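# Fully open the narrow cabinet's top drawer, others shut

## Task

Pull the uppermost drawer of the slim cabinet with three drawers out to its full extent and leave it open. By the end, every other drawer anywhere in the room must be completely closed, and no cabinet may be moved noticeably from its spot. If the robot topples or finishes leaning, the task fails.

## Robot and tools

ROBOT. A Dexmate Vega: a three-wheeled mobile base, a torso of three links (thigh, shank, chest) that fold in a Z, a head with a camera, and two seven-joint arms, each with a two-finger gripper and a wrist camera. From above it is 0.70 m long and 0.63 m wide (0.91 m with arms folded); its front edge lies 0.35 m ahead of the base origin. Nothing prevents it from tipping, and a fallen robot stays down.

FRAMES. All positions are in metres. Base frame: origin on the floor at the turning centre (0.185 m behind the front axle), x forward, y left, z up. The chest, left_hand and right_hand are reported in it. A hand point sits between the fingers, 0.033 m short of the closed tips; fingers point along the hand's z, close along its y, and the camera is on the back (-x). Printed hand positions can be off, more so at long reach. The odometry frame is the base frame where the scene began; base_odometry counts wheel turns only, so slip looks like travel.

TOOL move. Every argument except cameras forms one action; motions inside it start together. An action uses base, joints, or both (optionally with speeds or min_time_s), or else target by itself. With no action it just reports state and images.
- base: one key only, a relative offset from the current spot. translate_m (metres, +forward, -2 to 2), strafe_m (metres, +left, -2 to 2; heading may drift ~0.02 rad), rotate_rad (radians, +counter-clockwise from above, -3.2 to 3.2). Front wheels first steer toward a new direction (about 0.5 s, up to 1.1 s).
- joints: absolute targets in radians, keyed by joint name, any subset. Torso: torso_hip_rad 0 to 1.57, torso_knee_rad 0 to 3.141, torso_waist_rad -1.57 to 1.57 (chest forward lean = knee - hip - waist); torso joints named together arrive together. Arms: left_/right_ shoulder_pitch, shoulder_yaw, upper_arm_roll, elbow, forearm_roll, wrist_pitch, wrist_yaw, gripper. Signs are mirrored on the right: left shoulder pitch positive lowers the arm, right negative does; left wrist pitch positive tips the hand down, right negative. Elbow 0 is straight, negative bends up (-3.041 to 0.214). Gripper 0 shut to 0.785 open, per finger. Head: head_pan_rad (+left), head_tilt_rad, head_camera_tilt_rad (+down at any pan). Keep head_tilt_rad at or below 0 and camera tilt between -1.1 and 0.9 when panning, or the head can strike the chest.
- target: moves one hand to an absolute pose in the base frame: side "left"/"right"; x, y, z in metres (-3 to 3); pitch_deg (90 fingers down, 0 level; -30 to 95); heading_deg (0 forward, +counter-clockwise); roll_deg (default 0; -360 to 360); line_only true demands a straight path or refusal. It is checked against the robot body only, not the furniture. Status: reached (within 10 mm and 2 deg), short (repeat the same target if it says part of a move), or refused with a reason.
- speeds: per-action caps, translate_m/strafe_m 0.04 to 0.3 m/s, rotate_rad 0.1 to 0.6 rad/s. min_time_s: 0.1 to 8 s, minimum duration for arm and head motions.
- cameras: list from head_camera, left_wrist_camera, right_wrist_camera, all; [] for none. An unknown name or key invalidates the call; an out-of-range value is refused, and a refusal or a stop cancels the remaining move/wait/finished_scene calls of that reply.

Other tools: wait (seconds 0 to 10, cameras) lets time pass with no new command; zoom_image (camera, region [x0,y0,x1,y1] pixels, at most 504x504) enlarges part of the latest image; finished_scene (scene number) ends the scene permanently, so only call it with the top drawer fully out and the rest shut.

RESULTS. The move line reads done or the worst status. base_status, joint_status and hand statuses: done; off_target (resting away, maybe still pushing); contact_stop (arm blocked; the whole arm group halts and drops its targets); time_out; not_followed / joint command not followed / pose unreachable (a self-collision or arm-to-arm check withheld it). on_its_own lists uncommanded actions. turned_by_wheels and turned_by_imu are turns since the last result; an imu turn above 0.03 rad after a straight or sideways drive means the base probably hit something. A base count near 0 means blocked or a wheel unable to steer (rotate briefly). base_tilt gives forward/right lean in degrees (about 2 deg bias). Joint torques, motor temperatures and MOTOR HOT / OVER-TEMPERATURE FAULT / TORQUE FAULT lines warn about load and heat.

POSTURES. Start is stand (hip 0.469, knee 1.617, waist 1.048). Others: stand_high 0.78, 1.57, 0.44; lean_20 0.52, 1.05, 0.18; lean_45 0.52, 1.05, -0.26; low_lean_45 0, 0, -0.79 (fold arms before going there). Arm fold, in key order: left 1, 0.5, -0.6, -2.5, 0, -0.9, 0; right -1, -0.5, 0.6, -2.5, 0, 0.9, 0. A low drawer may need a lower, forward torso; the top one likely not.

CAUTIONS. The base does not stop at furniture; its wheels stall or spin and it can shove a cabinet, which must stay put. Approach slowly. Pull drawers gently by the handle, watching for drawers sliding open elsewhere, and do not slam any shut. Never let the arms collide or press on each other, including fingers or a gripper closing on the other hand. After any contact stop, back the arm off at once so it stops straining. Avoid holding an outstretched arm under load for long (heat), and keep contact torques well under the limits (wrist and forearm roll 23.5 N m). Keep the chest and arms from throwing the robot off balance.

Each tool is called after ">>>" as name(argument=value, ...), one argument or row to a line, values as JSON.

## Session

>>> move(
)

Scene clock: 0.00 s.
Joint torques (N m): no reading
Motor temperatures (°C): left_arm=[31 31 31 26 40 35 41] | right_arm=[29 27 32 31 36 36 33]
base_odometry: x=+0.000 y=+0.000 heading=+0.000
turned_by_wheels: +0.000
turned_by_imu: +0.000
base_tilt: forward=+0.0 right=+0.7
base_status: not commanded
joint_positions: torso_hip_rad=+0.469 torso_knee_rad=+1.617 torso_waist_rad=+1.048 left_shoulder_pitch_rad=+2.199 left_shoulder_yaw_rad=+0.008 left_upper_arm_roll_rad=-0.009 left_elbow_rad=-1.083 left_forearm_roll_rad=+0.016 left_wrist_pitch_rad=-0.484 left_wrist_yaw_rad=+0.004 left_gripper_rad=+0.005 right_shoulder_pitch_rad=-2.209 right_shoulder_yaw_rad=+0.017 right_upper_arm_roll_rad=-0.013 right_elbow_rad=-1.119 right_forearm_roll_rad=-0.015 right_wrist_pitch_rad=+0.484 right_wrist_yaw_rad=-0.019 right_gripper_rad=+0.005 head_pan_rad=+0.000 head_tilt_rad=+0.000 head_camera_tilt_rad=+0.000
joint_status: not commanded
chest: x=-0.0111 y=+0.0000 z=+1.4155 quat_wxyz=(+0.999, +0.000, +0.050, +0.000) (m; base frame)
left_hand: x=+0.1862 y=+0.2374 z=+0.5952 quat_wxyz=(+0.407, +0.009, +0.913, +0.007) pitch_deg=+41.9 heading_deg=+0.4 roll_deg=+1.6 back=up (m; base frame)
right_hand: x=+0.1977 y=-0.2171 z=+0.6067 quat_wxyz=(+0.419, +0.002, +0.908, +0.001) pitch_deg=+40.4 heading_deg=+0.0 roll_deg=+0.2 back=up (m; base frame)
pictures: head_camera, left_wrist_camera, right_wrist_camera

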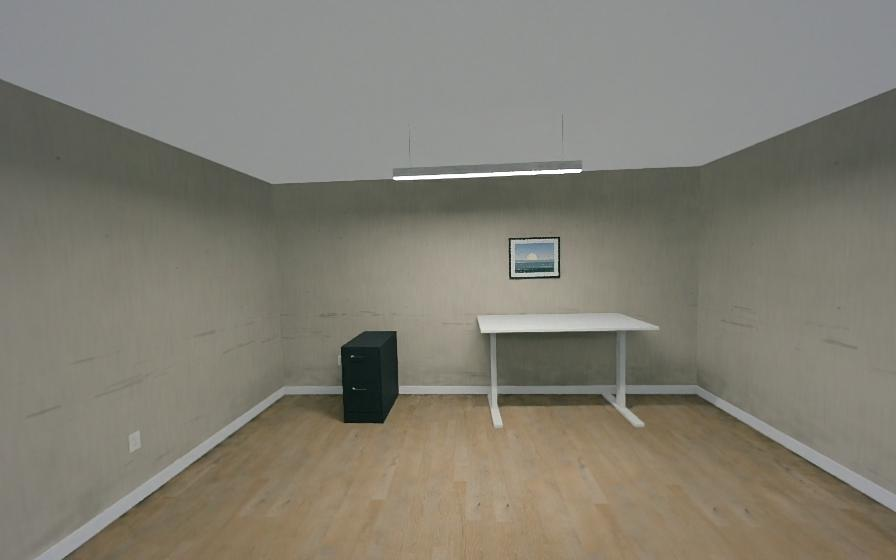

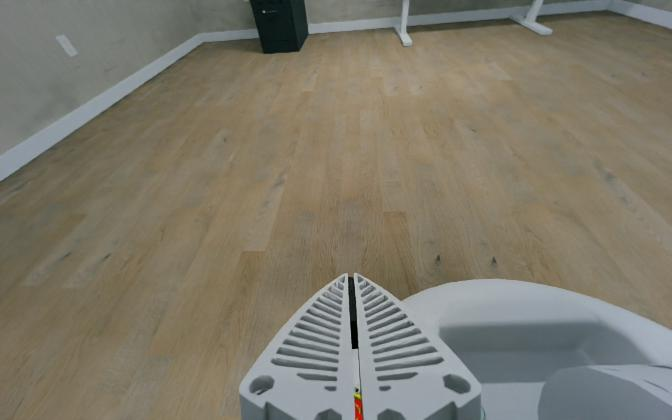

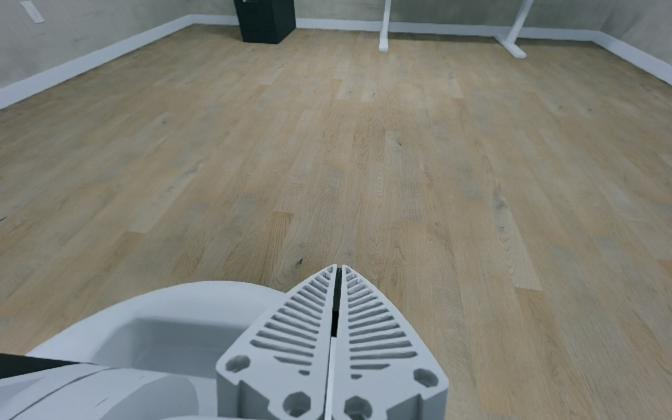

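>>> zoom_image(
  camera="head_camera",
  region=[310, 310, 430, 440],
)

>>> move(
  joints={"head_pan_rad": -1.2, "head_camera_tilt_rad": 0.4},
  cameras=["head_camera"],
)

>>> move(
  joints={"head_pan_rad": -2.2, "head_camera_tilt_rad": 0.5},
  cameras=["head_camera"],
)

>>> move(
  joints={"head_pan_rad": 2.6, "head_camera_tilt_rad": 0.4},
  cameras=["head_camera"],
)

>>> move(
  joints={"head_pan_rad": 1.6, "head_camera_tilt_rad": 0.4},
  cameras=["head_camera"],
)

Scaled by 3.877 from the camera's 896x560 image, which has a finer 960x600 frame.

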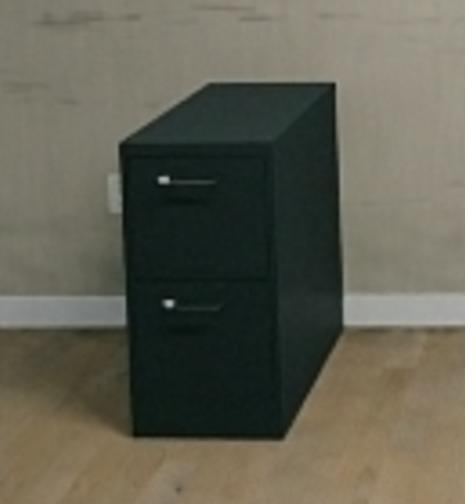

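Scene clock: 1.80 s.
Joint torques (N m): left_arm=[4.25 -0.11 -0.75 -3.16 -0.11 -2.14 -0.18] | right_arm=[-3.89 -1.19 0.28 -2.27 0.02 3.01 -0.1]
Motor temperatures (°C): left_arm=[31 31 31 26 40 35 41] | right_arm=[29 27 32 31 36 36 33]
move: done
base_odometry: x=+0.000 y=+0.000 heading=+0.000
turned_by_wheels: +0.000
turned_by_imu: +0.000
base_tilt: forward=+0.0 right=+0.8
base_status: not commanded
joint_positions: torso_hip_rad=+0.469 torso_knee_rad=+1.617 torso_waist_rad=+1.048 left_shoulder_pitch_rad=+2.199 left_shoulder_yaw_rad=+0.008 left_upper_arm_roll_rad=-0.009 left_elbow_rad=-1.083 left_forearm_roll_rad=+0.016 left_wrist_pitch_rad=-0.484 left_wrist_yaw_rad=+0.004 left_gripper_rad=+0.005 right_shoulder_pitch_rad=-2.209 right_shoulder_yaw_rad=+0.017 right_upper_arm_roll_rad=-0.013 right_elbow_rad=-1.119 right_forearm_roll_rad=-0.015 right_wrist_pitch_rad=+0.484 right_wrist_yaw_rad=-0.019 right_gripper_rad=+0.005 head_pan_rad=-1.200 head_tilt_rad=+0.000 head_camera_tilt_rad=+0.400
joint_status: all done
chest: x=-0.0111 y=+0.0000 z=+1.4155 quat_wxyz=(+0.999, +0.000, +0.050, +0.000) (m; base frame)
left_hand: x=+0.1862 y=+0.2374 z=+0.5952 quat_wxyz=(+0.407, +0.009, +0.913, +0.007) pitch_deg=+41.9 heading_deg=+0.4 roll_deg=+1.6 back=up (m; base frame)
right_hand: x=+0.1977 y=-0.2171 z=+0.6067 quat_wxyz=(+0.419, +0.002, +0.908, +0.001) pitch_deg=+40.4 heading_deg=+0.0 roll_deg=+0.2 back=up (m; base frame)
pictures: head_camera

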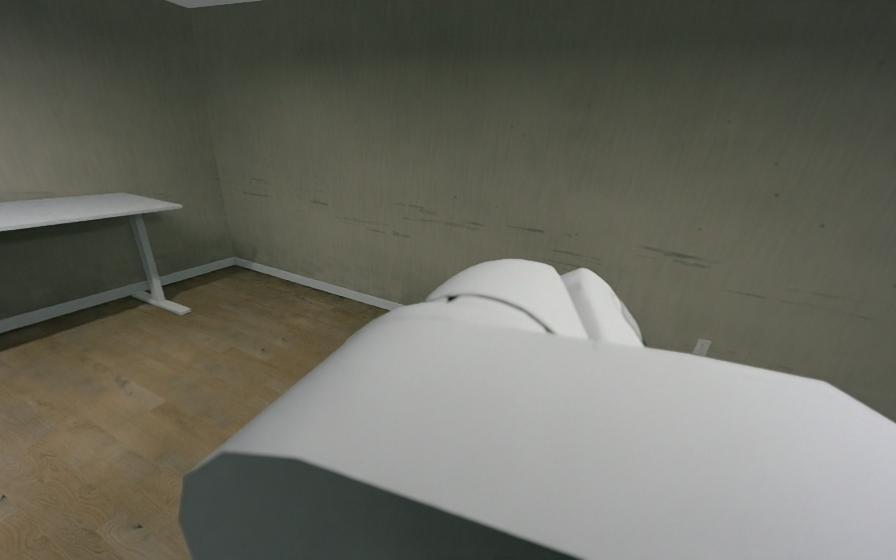

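Scene clock: 3.13 s.
Joint torques (N m): left_arm=[6.03 -0.78 -0.52 -1.56 0 -1.85 0.11] | right_arm=[-5.42 -1.38 0.68 -2.51 0.14 2.12 -0.07]
Motor temperatures (°C): left_arm=[31 31 31 26 40 35 41] | right_arm=[29 27 32 31 36 36 33]
move: done
base_odometry: x=+0.000 y=+0.000 heading=+0.000
turned_by_wheels: +0.000
turned_by_imu: +0.000
base_tilt: forward=+0.0 right=+0.8
base_status: not commanded
joint_positions: torso_hip_rad=+0.469 torso_knee_rad=+1.617 torso_waist_rad=+1.048 left_shoulder_pitch_rad=+2.199 left_shoulder_yaw_rad=+0.008 left_upper_arm_roll_rad=-0.009 left_elbow_rad=-1.083 left_forearm_roll_rad=+0.016 left_wrist_pitch_rad=-0.484 left_wrist_yaw_rad=+0.004 left_gripper_rad=+0.005 right_shoulder_pitch_rad=-2.209 right_shoulder_yaw_rad=+0.017 right_upper_arm_roll_rad=-0.013 right_elbow_rad=-1.119 right_forearm_roll_rad=-0.015 right_wrist_pitch_rad=+0.484 right_wrist_yaw_rad=-0.019 right_gripper_rad=+0.005 head_pan_rad=-2.200 head_tilt_rad=+0.000 head_camera_tilt_rad=+0.500
joint_status: all done
chest: x=-0.0111 y=+0.0000 z=+1.4155 quat_wxyz=(+0.999, +0.000, +0.050, +0.000) (m; base frame)
left_hand: x=+0.1862 y=+0.2374 z=+0.5952 quat_wxyz=(+0.407, +0.009, +0.913, +0.007) pitch_deg=+41.9 heading_deg=+0.4 roll_deg=+1.6 back=up (m; base frame)
right_hand: x=+0.1977 y=-0.2171 z=+0.6067 quat_wxyz=(+0.419, +0.002, +0.908, +0.001) pitch_deg=+40.4 heading_deg=+0.0 roll_deg=+0.2 back=up (m; base frame)
pictures: head_camera

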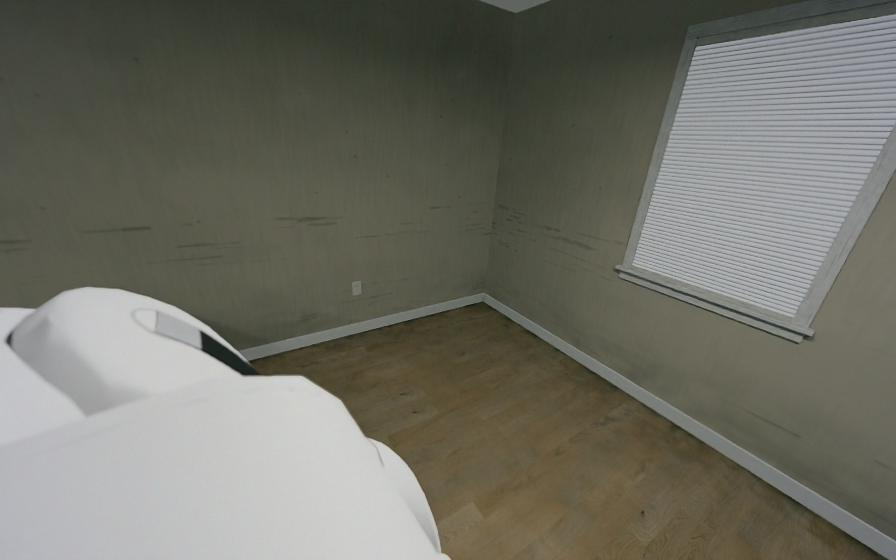

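Scene clock: 7.00 s.
Joint torques (N m): left_arm=[5.66 0.15 -0.84 -2.25 0 -2.09 0.33] | right_arm=[-5.24 -1.46 0.06 -1.69 0.02 3.18 -0.05]
Motor temperatures (°C): left_arm=[31 31 31 26 40 35 41] | right_arm=[29 27 32 31 36 36 33]
move: done
base_odometry: x=+0.000 y=+0.000 heading=+0.000
turned_by_wheels: +0.000
turned_by_imu: +0.000
base_tilt: forward=+0.1 right=+0.7
base_status: not commanded
joint_positions: torso_hip_rad=+0.469 torso_knee_rad=+1.617 torso_waist_rad=+1.048 left_shoulder_pitch_rad=+2.199 left_shoulder_yaw_rad=+0.008 left_upper_arm_roll_rad=-0.009 left_elbow_rad=-1.083 left_forearm_roll_rad=+0.016 left_wrist_pitch_rad=-0.484 left_wrist_yaw_rad=+0.004 left_gripper_rad=+0.005 right_shoulder_pitch_rad=-2.209 right_shoulder_yaw_rad=+0.017 right_upper_arm_roll_rad=-0.013 right_elbow_rad=-1.119 right_forearm_roll_rad=-0.015 right_wrist_pitch_rad=+0.484 right_wrist_yaw_rad=-0.019 right_gripper_rad=+0.005 head_pan_rad=+2.600 head_tilt_rad=+0.000 head_camera_tilt_rad=+0.400
joint_status: all done
chest: x=-0.0111 y=+0.0000 z=+1.4155 quat_wxyz=(+0.999, +0.000, +0.050, +0.000) (m; base frame)
left_hand: x=+0.1862 y=+0.2374 z=+0.5952 quat_wxyz=(+0.407, +0.009, +0.913, +0.007) pitch_deg=+41.9 heading_deg=+0.4 roll_deg=+1.6 back=up (m; base frame)
right_hand: x=+0.1977 y=-0.2171 z=+0.6067 quat_wxyz=(+0.419, +0.002, +0.908, +0.001) pitch_deg=+40.4 heading_deg=+0.0 roll_deg=+0.2 back=up (m; base frame)
pictures: head_camera

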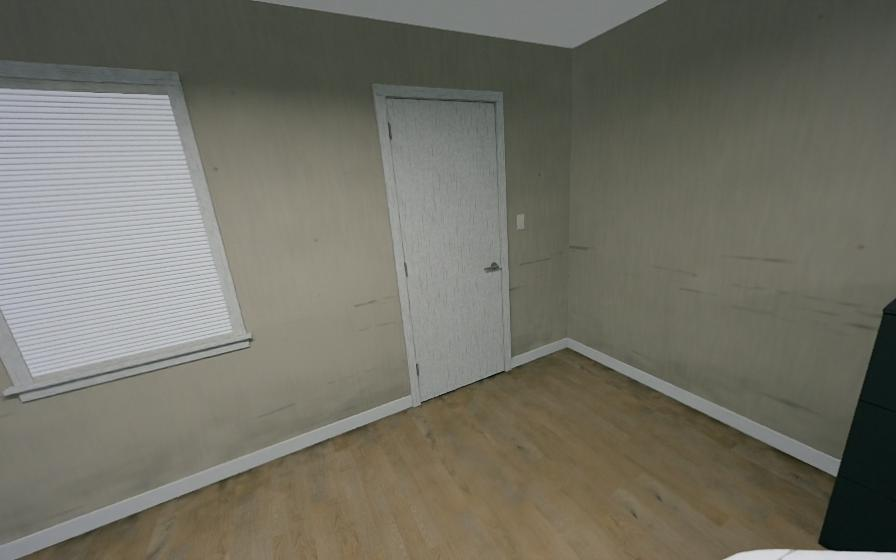

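Scene clock: 8.33 s.
Joint torques (N m): left_arm=[4.49 -0.21 -1.05 -2.38 0.16 -2.05 -0.07] | right_arm=[-3.33 -1.84 -0.03 -2.6 0.04 2.23 -0.03]
Motor temperatures (°C): left_arm=[31 31 31 26 40 35 41] | right_arm=[29 27 32 31 36 36 33]
move: done
base_odometry: x=+0.000 y=+0.000 heading=+0.000
turned_by_wheels: +0.000
turned_by_imu: +0.000
base_tilt: forward=+0.0 right=+0.8
base_status: not commanded
joint_positions: torso_hip_rad=+0.469 torso_knee_rad=+1.617 torso_waist_rad=+1.048 left_shoulder_pitch_rad=+2.199 left_shoulder_yaw_rad=+0.008 left_upper_arm_roll_rad=-0.009 left_elbow_rad=-1.083 left_forearm_roll_rad=+0.016 left_wrist_pitch_rad=-0.484 left_wrist_yaw_rad=+0.004 left_gripper_rad=+0.005 right_shoulder_pitch_rad=-2.209 right_shoulder_yaw_rad=+0.017 right_upper_arm_roll_rad=-0.013 right_elbow_rad=-1.119 right_forearm_roll_rad=-0.015 right_wrist_pitch_rad=+0.484 right_wrist_yaw_rad=-0.019 right_gripper_rad=+0.005 head_pan_rad=+1.600 head_tilt_rad=+0.000 head_camera_tilt_rad=+0.400
joint_status: all done
chest: x=-0.0111 y=+0.0000 z=+1.4155 quat_wxyz=(+0.999, +0.000, +0.050, +0.000) (m; base frame)
left_hand: x=+0.1862 y=+0.2374 z=+0.5952 quat_wxyz=(+0.407, +0.009, +0.913, +0.007) pitch_deg=+41.9 heading_deg=+0.4 roll_deg=+1.6 back=up (m; base frame)
right_hand: x=+0.1977 y=-0.2171 z=+0.6067 quat_wxyz=(+0.419, +0.002, +0.908, +0.001) pitch_deg=+40.4 heading_deg=+0.0 roll_deg=+0.2 back=up (m; base frame)
pictures: head_camera

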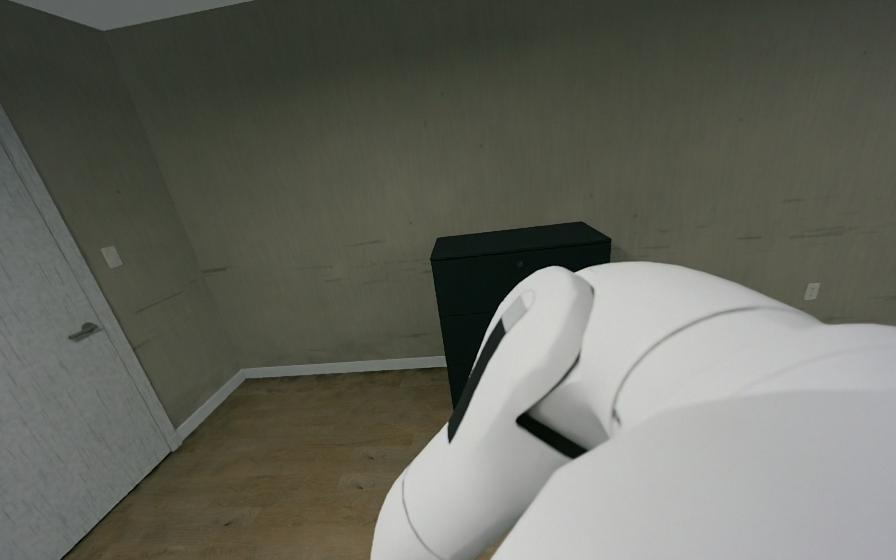

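>>> move(
  base={"rotate_rad": 1.2},
  joints={"head_pan_rad": 0.35, "head_camera_tilt_rad": 0.4, "left_shoulder_yaw_rad": 0.2, "right_shoulder_yaw_rad": -0.2},
  cameras=["head_camera"],
)

>>> zoom_image(
  camera="head_camera",
  region=[300, 150, 600, 450],
)

Scene clock: 12.30 s.
Joint torques (N m): left_arm=[4.32 5.84 -2.97 -2.46 -0.31 -1.84 0.24] | right_arm=[-4.18 -6.01 2.03 -2.63 0.15 1.92 -0.37]
Motor temperatures (°C): left_arm=[31 31 31 26 40 35 41] | right_arm=[29 27 32 31 36 36 33]
move: done
base_odometry: x=+0.001 y=-0.001 heading=+1.204
turned_by_wheels: +1.204
turned_by_imu: +1.197
base_tilt: forward=+0.0 right=+0.7
base_status: done
joint_positions: torso_hip_rad=+0.469 torso_knee_rad=+1.617 torso_waist_rad=+1.048 left_shoulder_pitch_rad=+2.199 left_shoulder_yaw_rad=+0.200 left_upper_arm_roll_rad=-0.009 left_elbow_rad=-1.083 left_forearm_roll_rad=+0.016 left_wrist_pitch_rad=-0.484 left_wrist_yaw_rad=+0.004 left_gripper_rad=+0.005 right_shoulder_pitch_rad=-2.209 right_shoulder_yaw_rad=-0.200 right_upper_arm_roll_rad=-0.013 right_elbow_rad=-1.119 right_forearm_roll_rad=-0.015 right_wrist_pitch_rad=+0.484 right_wrist_yaw_rad=-0.019 right_gripper_rad=+0.005 head_pan_rad=+0.350 head_tilt_rad=+0.000 head_camera_tilt_rad=+0.400
joint_status: all done
chest: x=-0.0111 y=+0.0000 z=+1.4155 quat_wxyz=(+0.999, +0.000, +0.050, +0.000) (m; base frame)
left_hand: x=+0.1926 y=+0.3214 z=+0.6024 quat_wxyz=(+0.405, +0.096, +0.908, +0.047) pitch_deg=+41.9 heading_deg=+0.5 roll_deg=+12.6 back=up (m; base frame)
right_hand: x=+0.2025 y=-0.3073 z=+0.6120 quat_wxyz=(+0.417, -0.098, +0.903, -0.041) pitch_deg=+40.5 heading_deg=+0.6 roll_deg=-11.8 back=up (m; base frame)
pictures: head_camera

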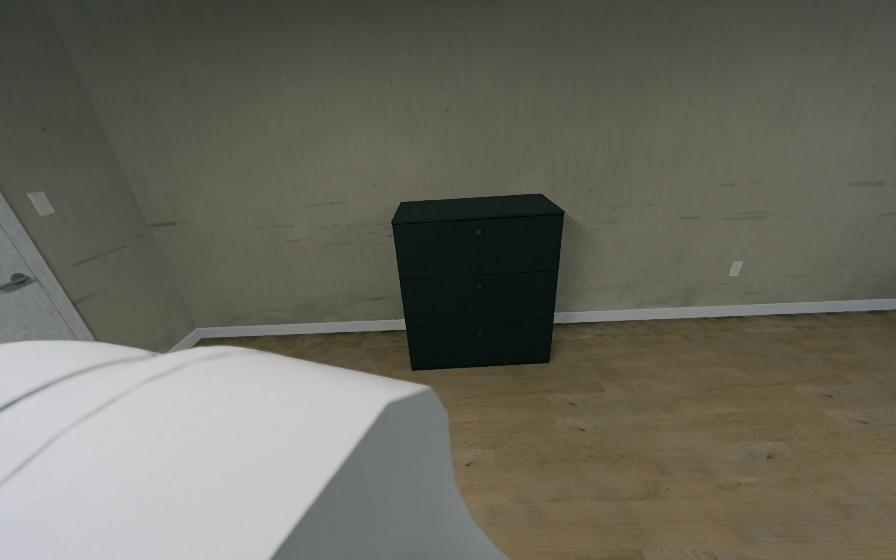

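Scaled by 1.680 from the camera's 896x560 image, which has a finer 960x600 frame.

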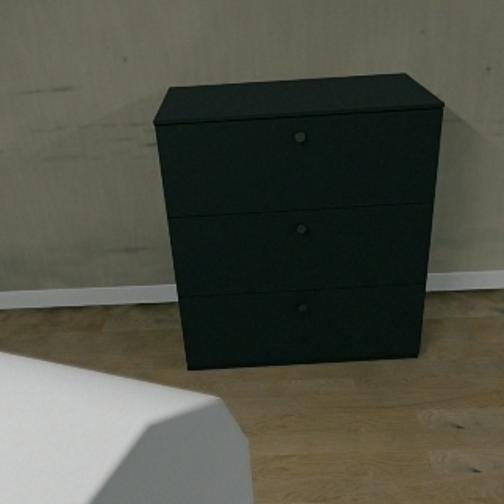

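>>> move(
  base={"rotate_rad": -2.78},
  joints={"head_pan_rad": 0.0, "head_camera_tilt_rad": 0.5},
  cameras=["head_camera"],
)

>>> zoom_image(
  camera="head_camera",
  region=[300, 150, 600, 400],
)

Scene clock: 18.43 s.
Joint torques (N m): left_arm=[4.88 5.71 -1.79 -2.19 -0.2 -1.75 -0.11] | right_arm=[-3.47 -4.97 1.52 -2.78 0.02 2.64 -0.19]
Motor temperatures (°C): left_arm=[31 31 31 26 40 35 41] | right_arm=[29 27 32 31 36 36 33]
move: done
base_odometry: x=+0.003 y=+0.002 heading=-1.584
turned_by_wheels: -2.788
turned_by_imu: -2.771
base_tilt: forward=+0.0 right=+0.7
base_status: done
joint_positions: torso_hip_rad=+0.469 torso_knee_rad=+1.617 torso_waist_rad=+1.048 left_shoulder_pitch_rad=+2.199 left_shoulder_yaw_rad=+0.200 left_upper_arm_roll_rad=-0.009 left_elbow_rad=-1.083 left_forearm_roll_rad=+0.016 left_wrist_pitch_rad=-0.484 left_wrist_yaw_rad=+0.004 left_gripper_rad=+0.005 right_shoulder_pitch_rad=-2.209 right_shoulder_yaw_rad=-0.200 right_upper_arm_roll_rad=-0.013 right_elbow_rad=-1.119 right_forearm_roll_rad=-0.015 right_wrist_pitch_rad=+0.484 right_wrist_yaw_rad=-0.019 right_gripper_rad=+0.005 head_pan_rad=+0.000 head_tilt_rad=+0.000 head_camera_tilt_rad=+0.500
joint_status: all done
chest: x=-0.0111 y=+0.0000 z=+1.4155 quat_wxyz=(+0.999, +0.000, +0.050, +0.000) (m; base frame)
left_hand: x=+0.1926 y=+0.3214 z=+0.6024 quat_wxyz=(+0.405, +0.096, +0.908, +0.047) pitch_deg=+41.9 heading_deg=+0.5 roll_deg=+12.6 back=up (m; base frame)
right_hand: x=+0.2025 y=-0.3073 z=+0.6120 quat_wxyz=(+0.417, -0.098, +0.903, -0.041) pitch_deg=+40.5 heading_deg=+0.6 roll_deg=-11.8 back=up (m; base frame)
pictures: head_camera

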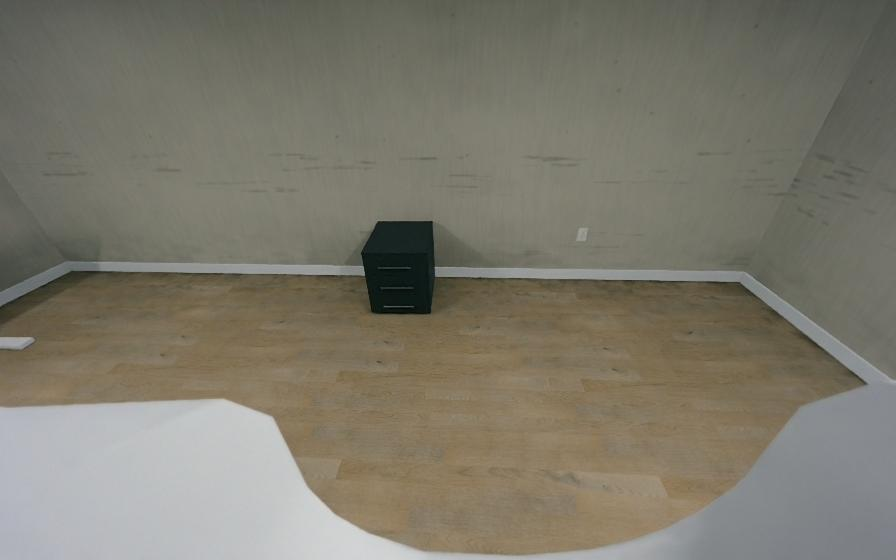

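Scaled by 1.680 from the camera's 896x560 image, which has a finer 960x600 frame.

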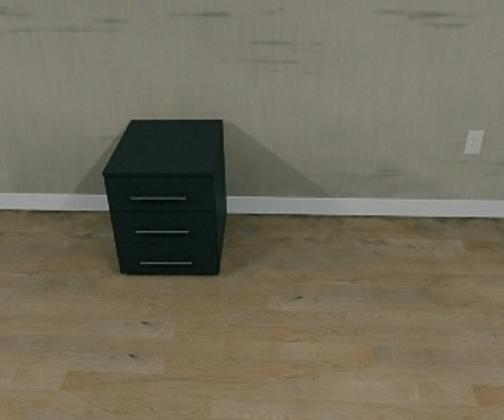

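>>> move(
  base={"strafe_m": 0.146},
  joints={"left_elbow_rad": -1.9, "right_elbow_rad": -1.9, "left_shoulder_pitch_rad": 1.9, "right_shoulder_pitch_rad": -1.9},
  cameras=[],
)

>>> move(
  joints={"head_camera_tilt_rad": 0.1, "torso_hip_rad": 0.52, "torso_knee_rad": 1.05, "torso_waist_rad": -0.26},
  cameras=["head_camera"],
)

>>> zoom_image(
  camera="head_camera",
  region=[350, 50, 530, 230],
)

>>> move(
  target={"side": "left", "x": 0.57, "y": 0.17, "z": 0.62, "pitch_deg": 60, "heading_deg": 0, "roll_deg": 90},
  cameras=["head_camera", "left_wrist_camera"],
)

Scene clock: 23.27 s.
Joint torques (N m): left_arm=[-13.76 2.03 -2.8 -8.88 -0.23 -2.52 0.1] | right_arm=[17.38 -4.41 2.42 -8.32 0.24 2.16 -0.19]
Motor temperatures (°C): left_arm=[31 31 31 26 40 35 41] | right_arm=[29 27 32 31 36 36 33]
move: done
base_odometry: x=+0.149 y=+0.000 heading=-1.580
turned_by_wheels: +0.004
turned_by_imu: +0.002
base_tilt: forward=+0.0 right=+0.7
base_status: done
joint_positions: torso_hip_rad=+0.469 torso_knee_rad=+1.617 torso_waist_rad=+1.048 left_shoulder_pitch_rad=+1.902 left_shoulder_yaw_rad=+0.200 left_upper_arm_roll_rad=-0.009 left_elbow_rad=-1.896 left_forearm_roll_rad=+0.016 left_wrist_pitch_rad=-0.484 left_wrist_yaw_rad=+0.004 left_gripper_rad=+0.005 right_shoulder_pitch_rad=-1.902 right_shoulder_yaw_rad=-0.200 right_upper_arm_roll_rad=-0.013 right_elbow_rad=-1.897 right_forearm_roll_rad=-0.015 right_wrist_pitch_rad=+0.484 right_wrist_yaw_rad=-0.019 right_gripper_rad=+0.005 head_pan_rad=+0.000 head_tilt_rad=+0.000 head_camera_tilt_rad=+0.500
joint_status: all done
chest: x=-0.0111 y=+0.0000 z=+1.4155 quat_wxyz=(+0.999, +0.000, +0.050, +0.000) (m; base frame)
left_hand: x=+0.5589 y=+0.2195 z=+1.1838 quat_wxyz=(+0.823, +0.103, +0.558, +0.026) pitch_deg=-20.9 heading_deg=-8.7 roll_deg=+12.3 back=up (m; base frame)
right_hand: x=+0.5581 y=-0.2117 z=+1.1831 quat_wxyz=(+0.824, -0.098, +0.558, -0.019) pitch_deg=-21.0 heading_deg=+8.7 roll_deg=-11.3 back=up (m; base frame)
pictures: none
No camera images: "cameras" was empty.

Scene clock: 29.40 s.
Joint torques (N m): left_arm=[2.65 3.2 -2.11 -6.42 -0.31 -2.5 0.05] | right_arm=[3.1 -3.57 1.55 -7.84 0.09 2.77 -0.21]
Motor temperatures (°C): left_arm=[31 31 31 26 40 35 41] | right_arm=[29 27 32 31 36 36 33]
move: done
base_odometry: x=+0.149 y=+0.000 heading=-1.580
turned_by_wheels: +0.000
turned_by_imu: +0.000
base_tilt: forward=+0.0 right=+0.7
base_status: not commanded
joint_positions: torso_hip_rad=+0.520 torso_knee_rad=+1.050 torso_waist_rad=-0.260 left_shoulder_pitch_rad=+1.900 left_shoulder_yaw_rad=+0.200 left_upper_arm_roll_rad=-0.009 left_elbow_rad=-1.900 left_forearm_roll_rad=+0.016 left_wrist_pitch_rad=-0.484 left_wrist_yaw_rad=+0.004 left_gripper_rad=+0.005 right_shoulder_pitch_rad=-1.900 right_shoulder_yaw_rad=-0.200 right_upper_arm_roll_rad=-0.013 right_elbow_rad=-1.900 right_forearm_roll_rad=-0.015 right_wrist_pitch_rad=+0.484 right_wrist_yaw_rad=-0.019 right_gripper_rad=+0.005 head_pan_rad=+0.000 head_tilt_rad=+0.000 head_camera_tilt_rad=+0.100
joint_status: all done
chest: x=+0.0408 y=+0.0000 z=+1.2164 quat_wxyz=(+0.923, +0.000, +0.385, +0.000) (m; base frame)
left_hand: x=+0.3351 y=+0.2191 z=+0.6774 quat_wxyz=(+0.588, +0.106, +0.802, -0.011) pitch_deg=+17.9 heading_deg=-8.5 roll_deg=+6.5 back=up (m; base frame)
right_hand: x=+0.3335 y=-0.2114 z=+0.6767 quat_wxyz=(+0.588, -0.099, +0.803, +0.016) pitch_deg=+17.9 heading_deg=+8.5 roll_deg=-5.5 back=up (m; base frame)
pictures: head_camera

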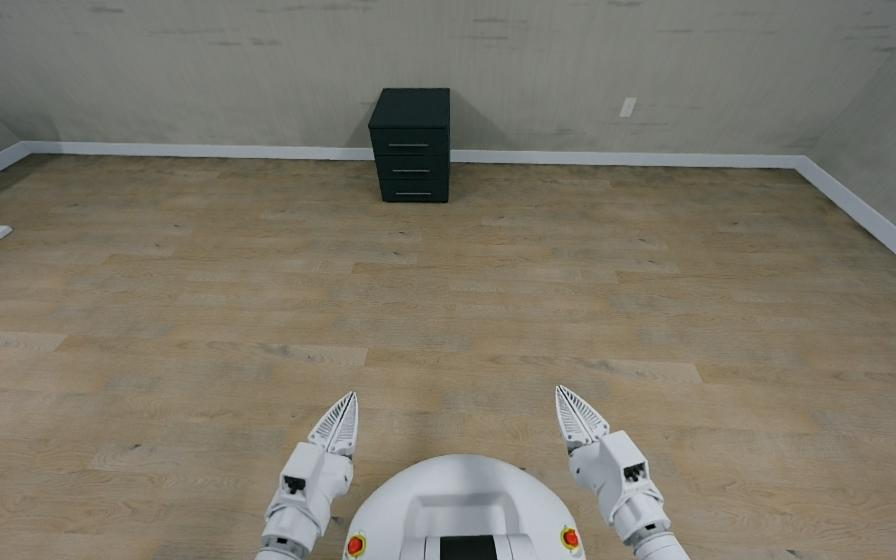

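Scaled by 2.800 from the camera's 896x560 image, which has a finer 960x600 frame.

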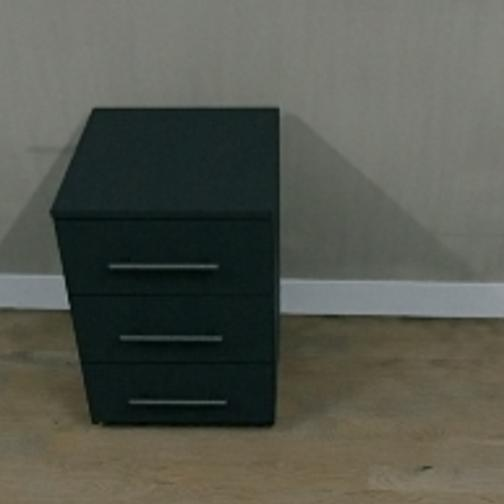

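Scene clock: 37.33 s.
Joint torques (N m): left_arm=[-21.99 -1.51 -6.57 -5.56 2.22 0.26 0.33] | right_arm=[3.08 -3.97 1.2 -6.33 0.02 2.99 -0.23]
Motor temperatures (°C): left_arm=[31 31 31 26 40 35 41] | right_arm=[29 27 32 31 36 36 33]
move: done
base_odometry: x=+0.149 y=+0.000 heading=-1.580
turned_by_wheels: +0.000
turned_by_imu: +0.000
base_tilt: forward=+0.0 right=+0.7
base_status: not commanded
joint_positions: torso_hip_rad=+0.520 torso_knee_rad=+1.050 torso_waist_rad=-0.260 left_shoulder_pitch_rad=+0.537 left_shoulder_yaw_rad=+0.691 left_upper_arm_roll_rad=+0.873 left_elbow_rad=-1.977 left_forearm_roll_rad=+0.948 left_wrist_pitch_rad=+0.919 left_wrist_yaw_rad=-1.047 left_gripper_rad=+0.005 right_shoulder_pitch_rad=-1.900 right_shoulder_yaw_rad=-0.200 right_upper_arm_roll_rad=-0.013 right_elbow_rad=-1.900 right_forearm_roll_rad=-0.015 right_wrist_pitch_rad=+0.484 right_wrist_yaw_rad=-0.019 right_gripper_rad=+0.005 head_pan_rad=+0.000 head_tilt_rad=+0.000 head_camera_tilt_rad=+0.100
joint_status: not commanded
chest: x=+0.0408 y=+0.0000 z=+1.2164 quat_wxyz=(+0.923, +0.000, +0.385, +0.000) (m; base frame)
left_hand: x=+0.5694 y=+0.1699 z=+0.6198 quat_wxyz=(+0.184, +0.682, +0.684, +0.182) pitch_deg=+60.0 heading_deg=-0.2 roll_deg=+89.7 (m; base frame)
left_hand_status: reached (straight line, planned for 6.7 s): 1 mm and 0.2 deg off.
right_hand: x=+0.3335 y=-0.2114 z=+0.6767 quat_wxyz=(+0.588, -0.099, +0.803, +0.016) pitch_deg=+17.9 heading_deg=+8.5 roll_deg=-5.5 back=up (m; base frame)
pictures: head_camera, left_wrist_camera

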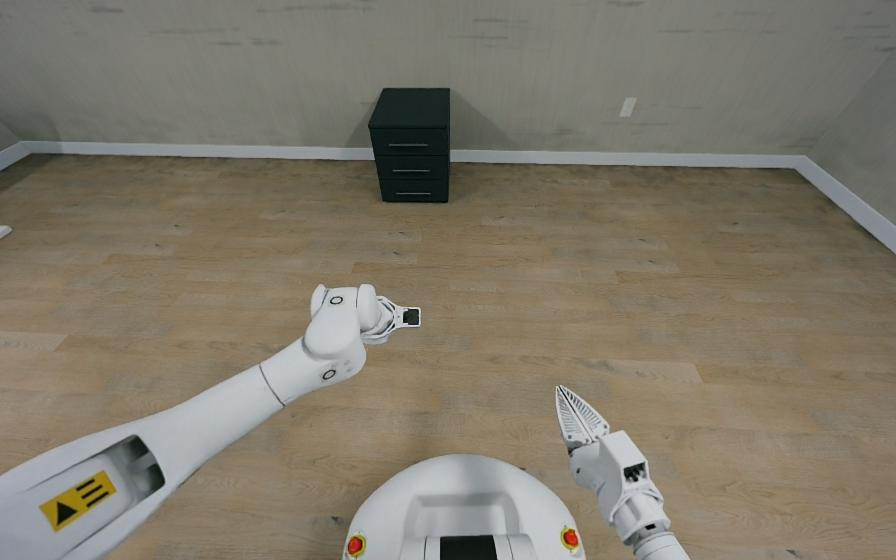

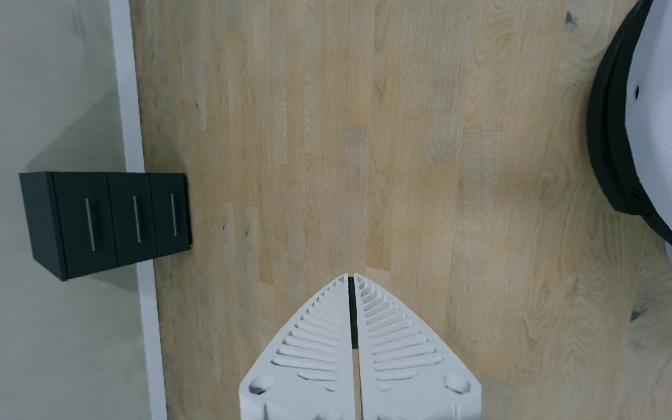

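>>> move(
  base={"rotate_rad": -0.045},
  cameras=[],
)

>>> move(
  base={"strafe_m": 0.12},
  cameras=["head_camera"],
)

>>> zoom_image(
  camera="head_camera",
  region=[350, 50, 530, 230],
)

Scene clock: 39.90 s.
Joint torques (N m): left_arm=[-21.65 -1.09 -6.04 -5.63 2.01 0.6 0.28] | right_arm=[2.18 -2.53 1.18 -6.01 0.06 2.88 0.11]
Motor temperatures (°C): left_arm=[31 31 31 26 40 35 41] | right_arm=[29 27 32 31 36 36 33]
move: done
base_odometry: x=+0.149 y=+0.000 heading=-1.625
turned_by_wheels: -0.045
turned_by_imu: -0.045
base_tilt: forward=+0.0 right=+0.7
base_status: done
joint_positions: torso_hip_rad=+0.520 torso_knee_rad=+1.050 torso_waist_rad=-0.260 left_shoulder_pitch_rad=+0.534 left_shoulder_yaw_rad=+0.690 left_upper_arm_roll_rad=+0.876 left_elbow_rad=-1.974 left_forearm_roll_rad=+0.950 left_wrist_pitch_rad=+0.919 left_wrist_yaw_rad=-1.050 left_gripper_rad=+0.005 right_shoulder_pitch_rad=-1.900 right_shoulder_yaw_rad=-0.200 right_upper_arm_roll_rad=-0.013 right_elbow_rad=-1.900 right_forearm_roll_rad=-0.015 right_wrist_pitch_rad=+0.484 right_wrist_yaw_rad=-0.019 right_gripper_rad=+0.005 head_pan_rad=+0.000 head_tilt_rad=+0.000 head_camera_tilt_rad=+0.100
joint_status: not commanded
chest: x=+0.0408 y=+0.0000 z=+1.2164 quat_wxyz=(+0.923, +0.000, +0.385, +0.000) (m; base frame)
left_hand: x=+0.5699 y=+0.1701 z=+0.6199 quat_wxyz=(+0.183, +0.683, +0.683, +0.183) pitch_deg=+60.0 heading_deg=+0.0 roll_deg=-90.0 (m; base frame)
right_hand: x=+0.3336 y=-0.2114 z=+0.6767 quat_wxyz=(+0.588, -0.099, +0.803, +0.016) pitch_deg=+17.9 heading_deg=+8.5 roll_deg=-5.5 back=up (m; base frame)
pictures: none
No camera images: "cameras" was empty.

Scene clock: 42.63 s.
Joint torques (N m): left_arm=[-21.34 1.43 -6.98 -5.3 2.01 -0.54 0.53] | right_arm=[1.21 -2.6 1.3 -6.7 0.03 2.57 -0.39]
Motor temperatures (°C): left_arm=[31 31 31 26 40 35 41] | right_arm=[29 27 32 31 36 36 33]
move: done
base_odometry: x=+0.268 y=-0.006 heading=-1.622
turned_by_wheels: +0.003
turned_by_imu: +0.001
base_tilt: forward=+0.0 right=+0.8
base_status: done
joint_positions: torso_hip_rad=+0.520 torso_knee_rad=+1.050 torso_waist_rad=-0.260 left_shoulder_pitch_rad=+0.534 left_shoulder_yaw_rad=+0.690 left_upper_arm_roll_rad=+0.876 left_elbow_rad=-1.974 left_forearm_roll_rad=+0.950 left_wrist_pitch_rad=+0.919 left_wrist_yaw_rad=-1.050 left_gripper_rad=+0.005 right_shoulder_pitch_rad=-1.900 right_shoulder_yaw_rad=-0.200 right_upper_arm_roll_rad=-0.013 right_elbow_rad=-1.900 right_forearm_roll_rad=-0.015 right_wrist_pitch_rad=+0.484 right_wrist_yaw_rad=-0.019 right_gripper_rad=+0.005 head_pan_rad=+0.000 head_tilt_rad=+0.000 head_camera_tilt_rad=+0.100
joint_status: not commanded
chest: x=+0.0408 y=+0.0000 z=+1.2164 quat_wxyz=(+0.923, +0.000, +0.385, +0.000) (m; base frame)
left_hand: x=+0.5699 y=+0.1701 z=+0.6199 quat_wxyz=(+0.183, +0.683, +0.683, +0.183) pitch_deg=+60.0 heading_deg=+0.0 roll_deg=-90.0 (m; base frame)
right_hand: x=+0.3335 y=-0.2114 z=+0.6768 quat_wxyz=(+0.588, -0.099, +0.803, +0.016) pitch_deg=+17.9 heading_deg=+8.5 roll_deg=-5.5 back=up (m; base frame)
pictures: head_camera

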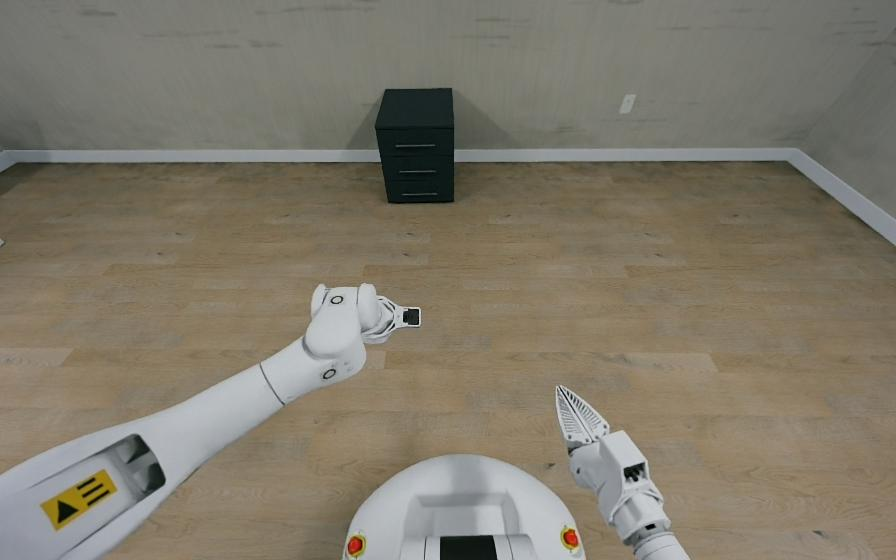

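Scaled by 2.800 from the camera's 896x560 image, which has a finer 960x600 frame.

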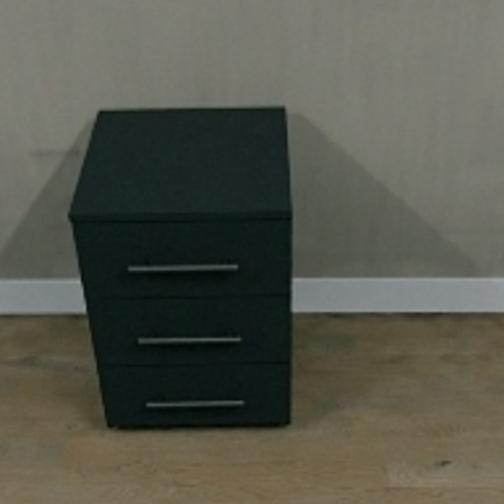

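>>> move(
  base={"translate_m": 0.95},
  speeds={"translate_m": 0.2},
  cameras=["head_camera", "left_wrist_camera"],
)

>>> zoom_image(
  camera="left_wrist_camera",
  region=[150, 100, 450, 350],
)

Scene clock: 49.43 s.
Joint torques (N m): left_arm=[-20.95 0.29 -6.97 -6.44 1.87 0.03 0.32] | right_arm=[1.01 -3.47 0.76 -5.85 0.06 2.35 -0.15]
Motor temperatures (°C): left_arm=[31 31 31 26 40 35 41] | right_arm=[29 27 32 31 36 36 33]
move: done
base_odometry: x=+0.219 y=-0.955 heading=-1.623
turned_by_wheels: -0.001
turned_by_imu: -0.003
base_tilt: forward=+0.0 right=+0.8
base_status: done
joint_positions: torso_hip_rad=+0.520 torso_knee_rad=+1.050 torso_waist_rad=-0.260 left_shoulder_pitch_rad=+0.533 left_shoulder_yaw_rad=+0.690 left_upper_arm_roll_rad=+0.876 left_elbow_rad=-1.974 left_forearm_roll_rad=+0.950 left_wrist_pitch_rad=+0.919 left_wrist_yaw_rad=-1.050 left_gripper_rad=+0.005 right_shoulder_pitch_rad=-1.900 right_shoulder_yaw_rad=-0.200 right_upper_arm_roll_rad=-0.013 right_elbow_rad=-1.900 right_forearm_roll_rad=-0.015 right_wrist_pitch_rad=+0.484 right_wrist_yaw_rad=-0.019 right_gripper_rad=+0.005 head_pan_rad=+0.000 head_tilt_rad=+0.000 head_camera_tilt_rad=+0.100
joint_status: not commanded
chest: x=+0.0408 y=+0.0000 z=+1.2164 quat_wxyz=(+0.923, +0.000, +0.385, +0.000) (m; base frame)
left_hand: x=+0.5699 y=+0.1701 z=+0.6199 quat_wxyz=(+0.183, +0.683, +0.683, +0.183) pitch_deg=+60.0 heading_deg=+0.0 roll_deg=-90.0 (m; base frame)
right_hand: x=+0.3336 y=-0.2114 z=+0.6768 quat_wxyz=(+0.588, -0.099, +0.803, +0.016) pitch_deg=+17.9 heading_deg=+8.5 roll_deg=-5.5 back=up (m; base frame)
pictures: head_camera, left_wrist_camera

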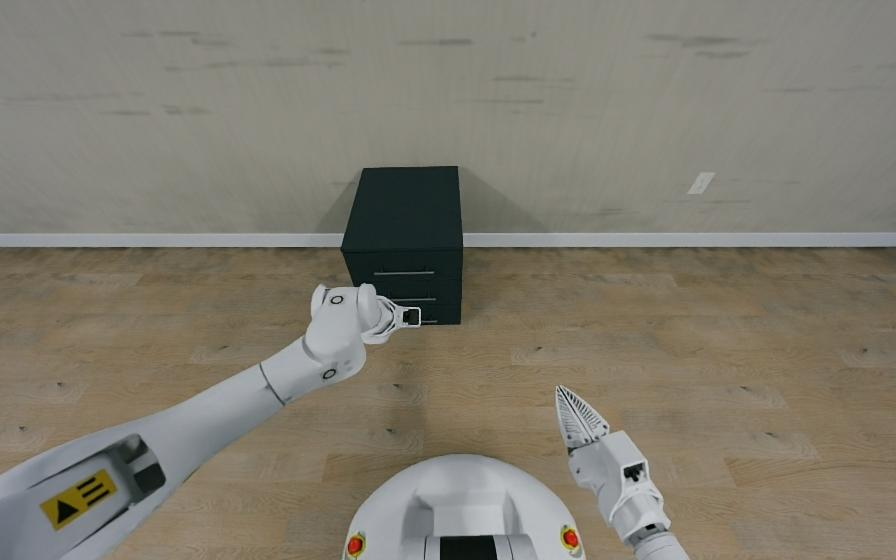

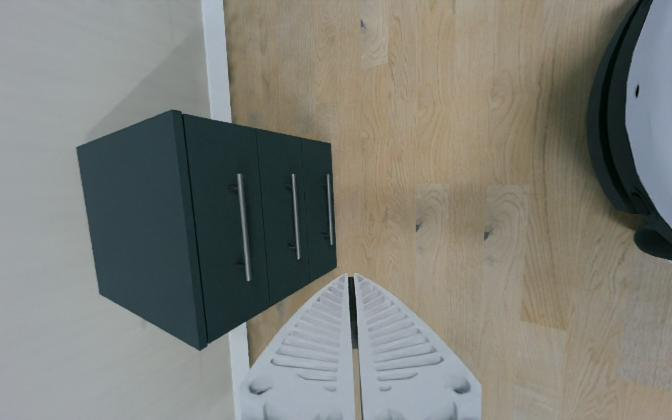

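Scaled by 1.680 from the camera's 672x420 image, which has a finer 960x600 frame.

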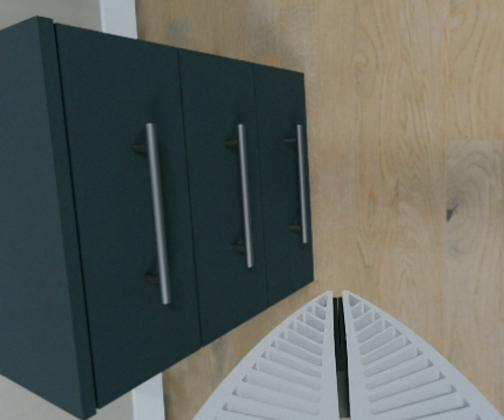

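>>> move(
  base={"translate_m": 0.27},
  speeds={"translate_m": 0.1},
  cameras=["head_camera", "left_wrist_camera"],
)

>>> zoom_image(
  camera="left_wrist_camera",
  region=[250, 100, 550, 350],
)

Scene clock: 53.40 s.
Joint torques (N m): left_arm=[-20.38 0.63 -6.8 -4.94 2.02 0.15 0.43] | right_arm=[2.6 -2.82 1.06 -5.85 0.15 3.03 -0.06]
Motor temperatures (°C): left_arm=[31 31 31 26 40 35 41] | right_arm=[29 27 32 31 36 36 33]
move: done
base_odometry: x=+0.205 y=-1.224 heading=-1.624
turned_by_wheels: -0.001
turned_by_imu: -0.001
base_tilt: forward=+0.1 right=+0.8
base_status: done
joint_positions: torso_hip_rad=+0.520 torso_knee_rad=+1.050 torso_waist_rad=-0.260 left_shoulder_pitch_rad=+0.533 left_shoulder_yaw_rad=+0.690 left_upper_arm_roll_rad=+0.876 left_elbow_rad=-1.974 left_forearm_roll_rad=+0.950 left_wrist_pitch_rad=+0.919 left_wrist_yaw_rad=-1.050 left_gripper_rad=+0.005 right_shoulder_pitch_rad=-1.900 right_shoulder_yaw_rad=-0.200 right_upper_arm_roll_rad=-0.013 right_elbow_rad=-1.900 right_forearm_roll_rad=-0.015 right_wrist_pitch_rad=+0.484 right_wrist_yaw_rad=-0.019 right_gripper_rad=+0.005 head_pan_rad=+0.000 head_tilt_rad=+0.000 head_camera_tilt_rad=+0.100
joint_status: not commanded
chest: x=+0.0408 y=+0.0000 z=+1.2164 quat_wxyz=(+0.923, +0.000, +0.385, +0.000) (m; base frame)
left_hand: x=+0.5699 y=+0.1701 z=+0.6199 quat_wxyz=(+0.183, +0.683, +0.683, +0.183) pitch_deg=+60.0 heading_deg=+0.0 roll_deg=-90.0 (m; base frame)
right_hand: x=+0.3336 y=-0.2114 z=+0.6768 quat_wxyz=(+0.588, -0.099, +0.803, +0.016) pitch_deg=+17.9 heading_deg=+8.5 roll_deg=-5.5 back=up (m; base frame)
pictures: head_camera, left_wrist_camera

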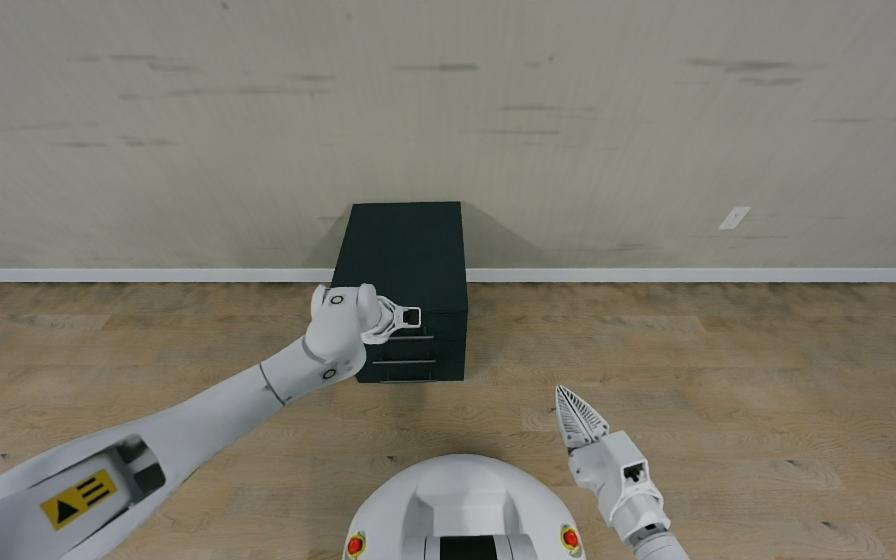

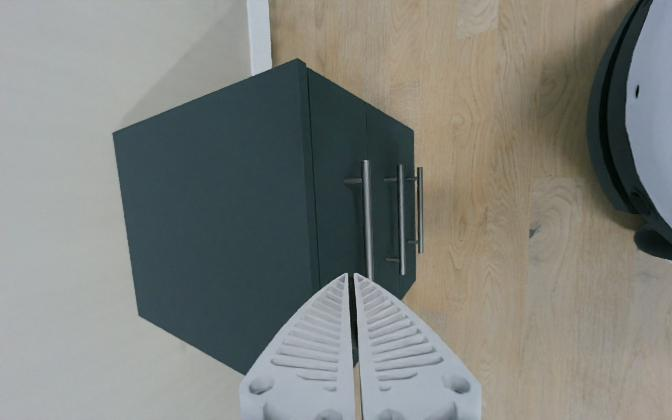

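Scaled by 1.680 from the camera's 672x420 image, which has a finer 960x600 frame.

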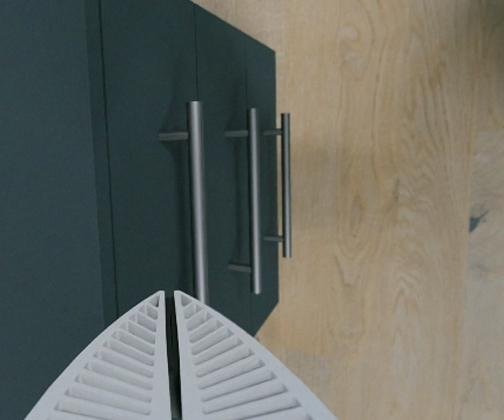

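>>> move(
  joints={"left_gripper_rad": 0.12},
  cameras=[],
)

>>> move(
  target={"side": "left", "x": 0.612, "y": 0.175, "z": 0.482, "pitch_deg": 60, "heading_deg": 0, "roll_deg": 90},
  cameras=["left_wrist_camera"],
)

>>> zoom_image(
  camera="left_wrist_camera",
  region=[250, 100, 550, 350],
)

Scene clock: 54.30 s.
Joint torques (N m): left_arm=[-21.74 -0.95 -6.88 -5.09 1.78 -0.25 0.31] | right_arm=[2.29 -2.62 1.21 -6.41 0.24 2.81 -0.33]
Motor temperatures (°C): left_arm=[31 31 31 26 40 35 41] | right_arm=[29 27 32 31 36 36 33]
move: done
base_odometry: x=+0.205 y=-1.224 heading=-1.624
turned_by_wheels: +0.000
turned_by_imu: +0.000
base_tilt: forward=+0.0 right=+0.8
base_status: not commanded
joint_positions: torso_hip_rad=+0.520 torso_knee_rad=+1.050 torso_waist_rad=-0.260 left_shoulder_pitch_rad=+0.533 left_shoulder_yaw_rad=+0.690 left_upper_arm_roll_rad=+0.876 left_elbow_rad=-1.974 left_forearm_roll_rad=+0.950 left_wrist_pitch_rad=+0.919 left_wrist_yaw_rad=-1.050 left_gripper_rad=+0.120 right_shoulder_pitch_rad=-1.900 right_shoulder_yaw_rad=-0.200 right_upper_arm_roll_rad=-0.013 right_elbow_rad=-1.900 right_forearm_roll_rad=-0.015 right_wrist_pitch_rad=+0.484 right_wrist_yaw_rad=-0.019 right_gripper_rad=+0.005 head_pan_rad=+0.000 head_tilt_rad=+0.000 head_camera_tilt_rad=+0.100
joint_status: all done
chest: x=+0.0408 y=+0.0000 z=+1.2164 quat_wxyz=(+0.923, +0.000, +0.385, +0.000) (m; base frame)
left_hand: x=+0.5699 y=+0.1701 z=+0.6199 quat_wxyz=(+0.183, +0.683, +0.683, +0.183) pitch_deg=+60.0 heading_deg=+0.0 roll_deg=-90.0 (m; base frame)
right_hand: x=+0.3336 y=-0.2114 z=+0.6768 quat_wxyz=(+0.588, -0.099, +0.803, +0.016) pitch_deg=+17.9 heading_deg=+8.5 roll_deg=-5.5 back=up (m; base frame)
pictures: none
No camera images: "cameras" was empty.

Scene clock: 58.00 s.
Joint torques (N m): left_arm=[-25.11 -0.52 -4.55 -4.03 1.1 -0.27 0.54] | right_arm=[2.7 -3.16 1.19 -5.49 0.11 3 -0.21]
Motor temperatures (°C): left_arm=[31 31 31 26 40 35 41] | right_arm=[29 27 32 31 36 36 33]
move: done
base_odometry: x=+0.205 y=-1.224 heading=-1.624
turned_by_wheels: +0.000
turned_by_imu: +0.000
base_tilt: forward=+0.1 right=+0.8
base_status: not commanded
joint_positions: torso_hip_rad=+0.520 torso_knee_rad=+1.050 torso_waist_rad=-0.260 left_shoulder_pitch_rad=+0.474 left_shoulder_yaw_rad=+0.436 left_upper_arm_roll_rad=+0.881 left_elbow_rad=-1.310 left_forearm_roll_rad=+0.776 left_wrist_pitch_rad=+0.603 left_wrist_yaw_rad=-0.626 left_gripper_rad=+0.120 right_shoulder_pitch_rad=-1.900 right_shoulder_yaw_rad=-0.200 right_upper_arm_roll_rad=-0.013 right_elbow_rad=-1.900 right_forearm_roll_rad=-0.015 right_wrist_pitch_rad=+0.484 right_wrist_yaw_rad=-0.019 right_gripper_rad=+0.005 head_pan_rad=+0.000 head_tilt_rad=+0.000 head_camera_tilt_rad=+0.100
joint_status: not commanded
chest: x=+0.0408 y=+0.0000 z=+1.2164 quat_wxyz=(+0.923, +0.000, +0.385, +0.000) (m; base frame)
left_hand: x=+0.6117 y=+0.1752 z=+0.4825 quat_wxyz=(+0.183, +0.683, +0.683, +0.183) pitch_deg=+60.0 heading_deg=+0.0 roll_deg=-90.0 (m; base frame)
left_hand_status: reached (straight line, planned for 2.4 s): 1 mm and 0.0 deg off.
right_hand: x=+0.3336 y=-0.2114 z=+0.6768 quat_wxyz=(+0.588, -0.099, +0.803, +0.016) pitch_deg=+17.9 heading_deg=+8.5 roll_deg=-5.5 back=up (m; base frame)
pictures: left_wrist_camera

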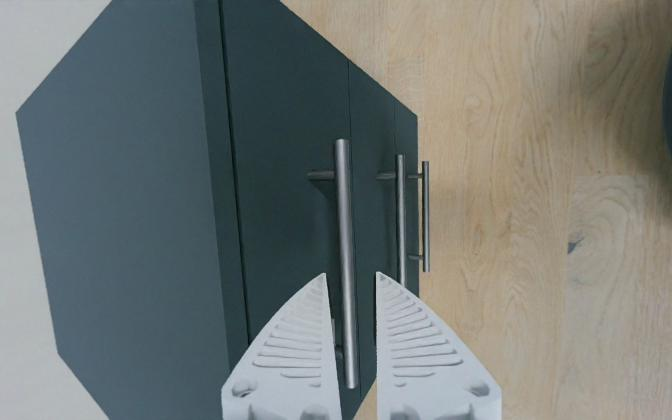

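Scaled by 1.680 from the camera's 672x420 image, which has a finer 960x600 frame.

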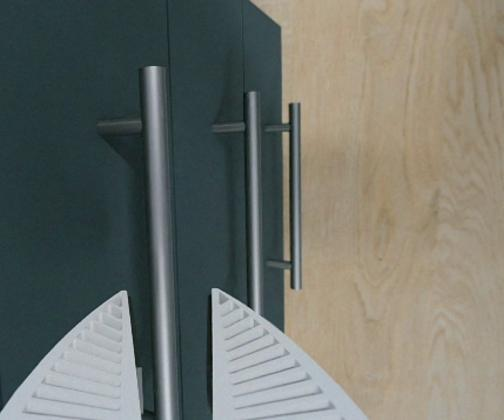

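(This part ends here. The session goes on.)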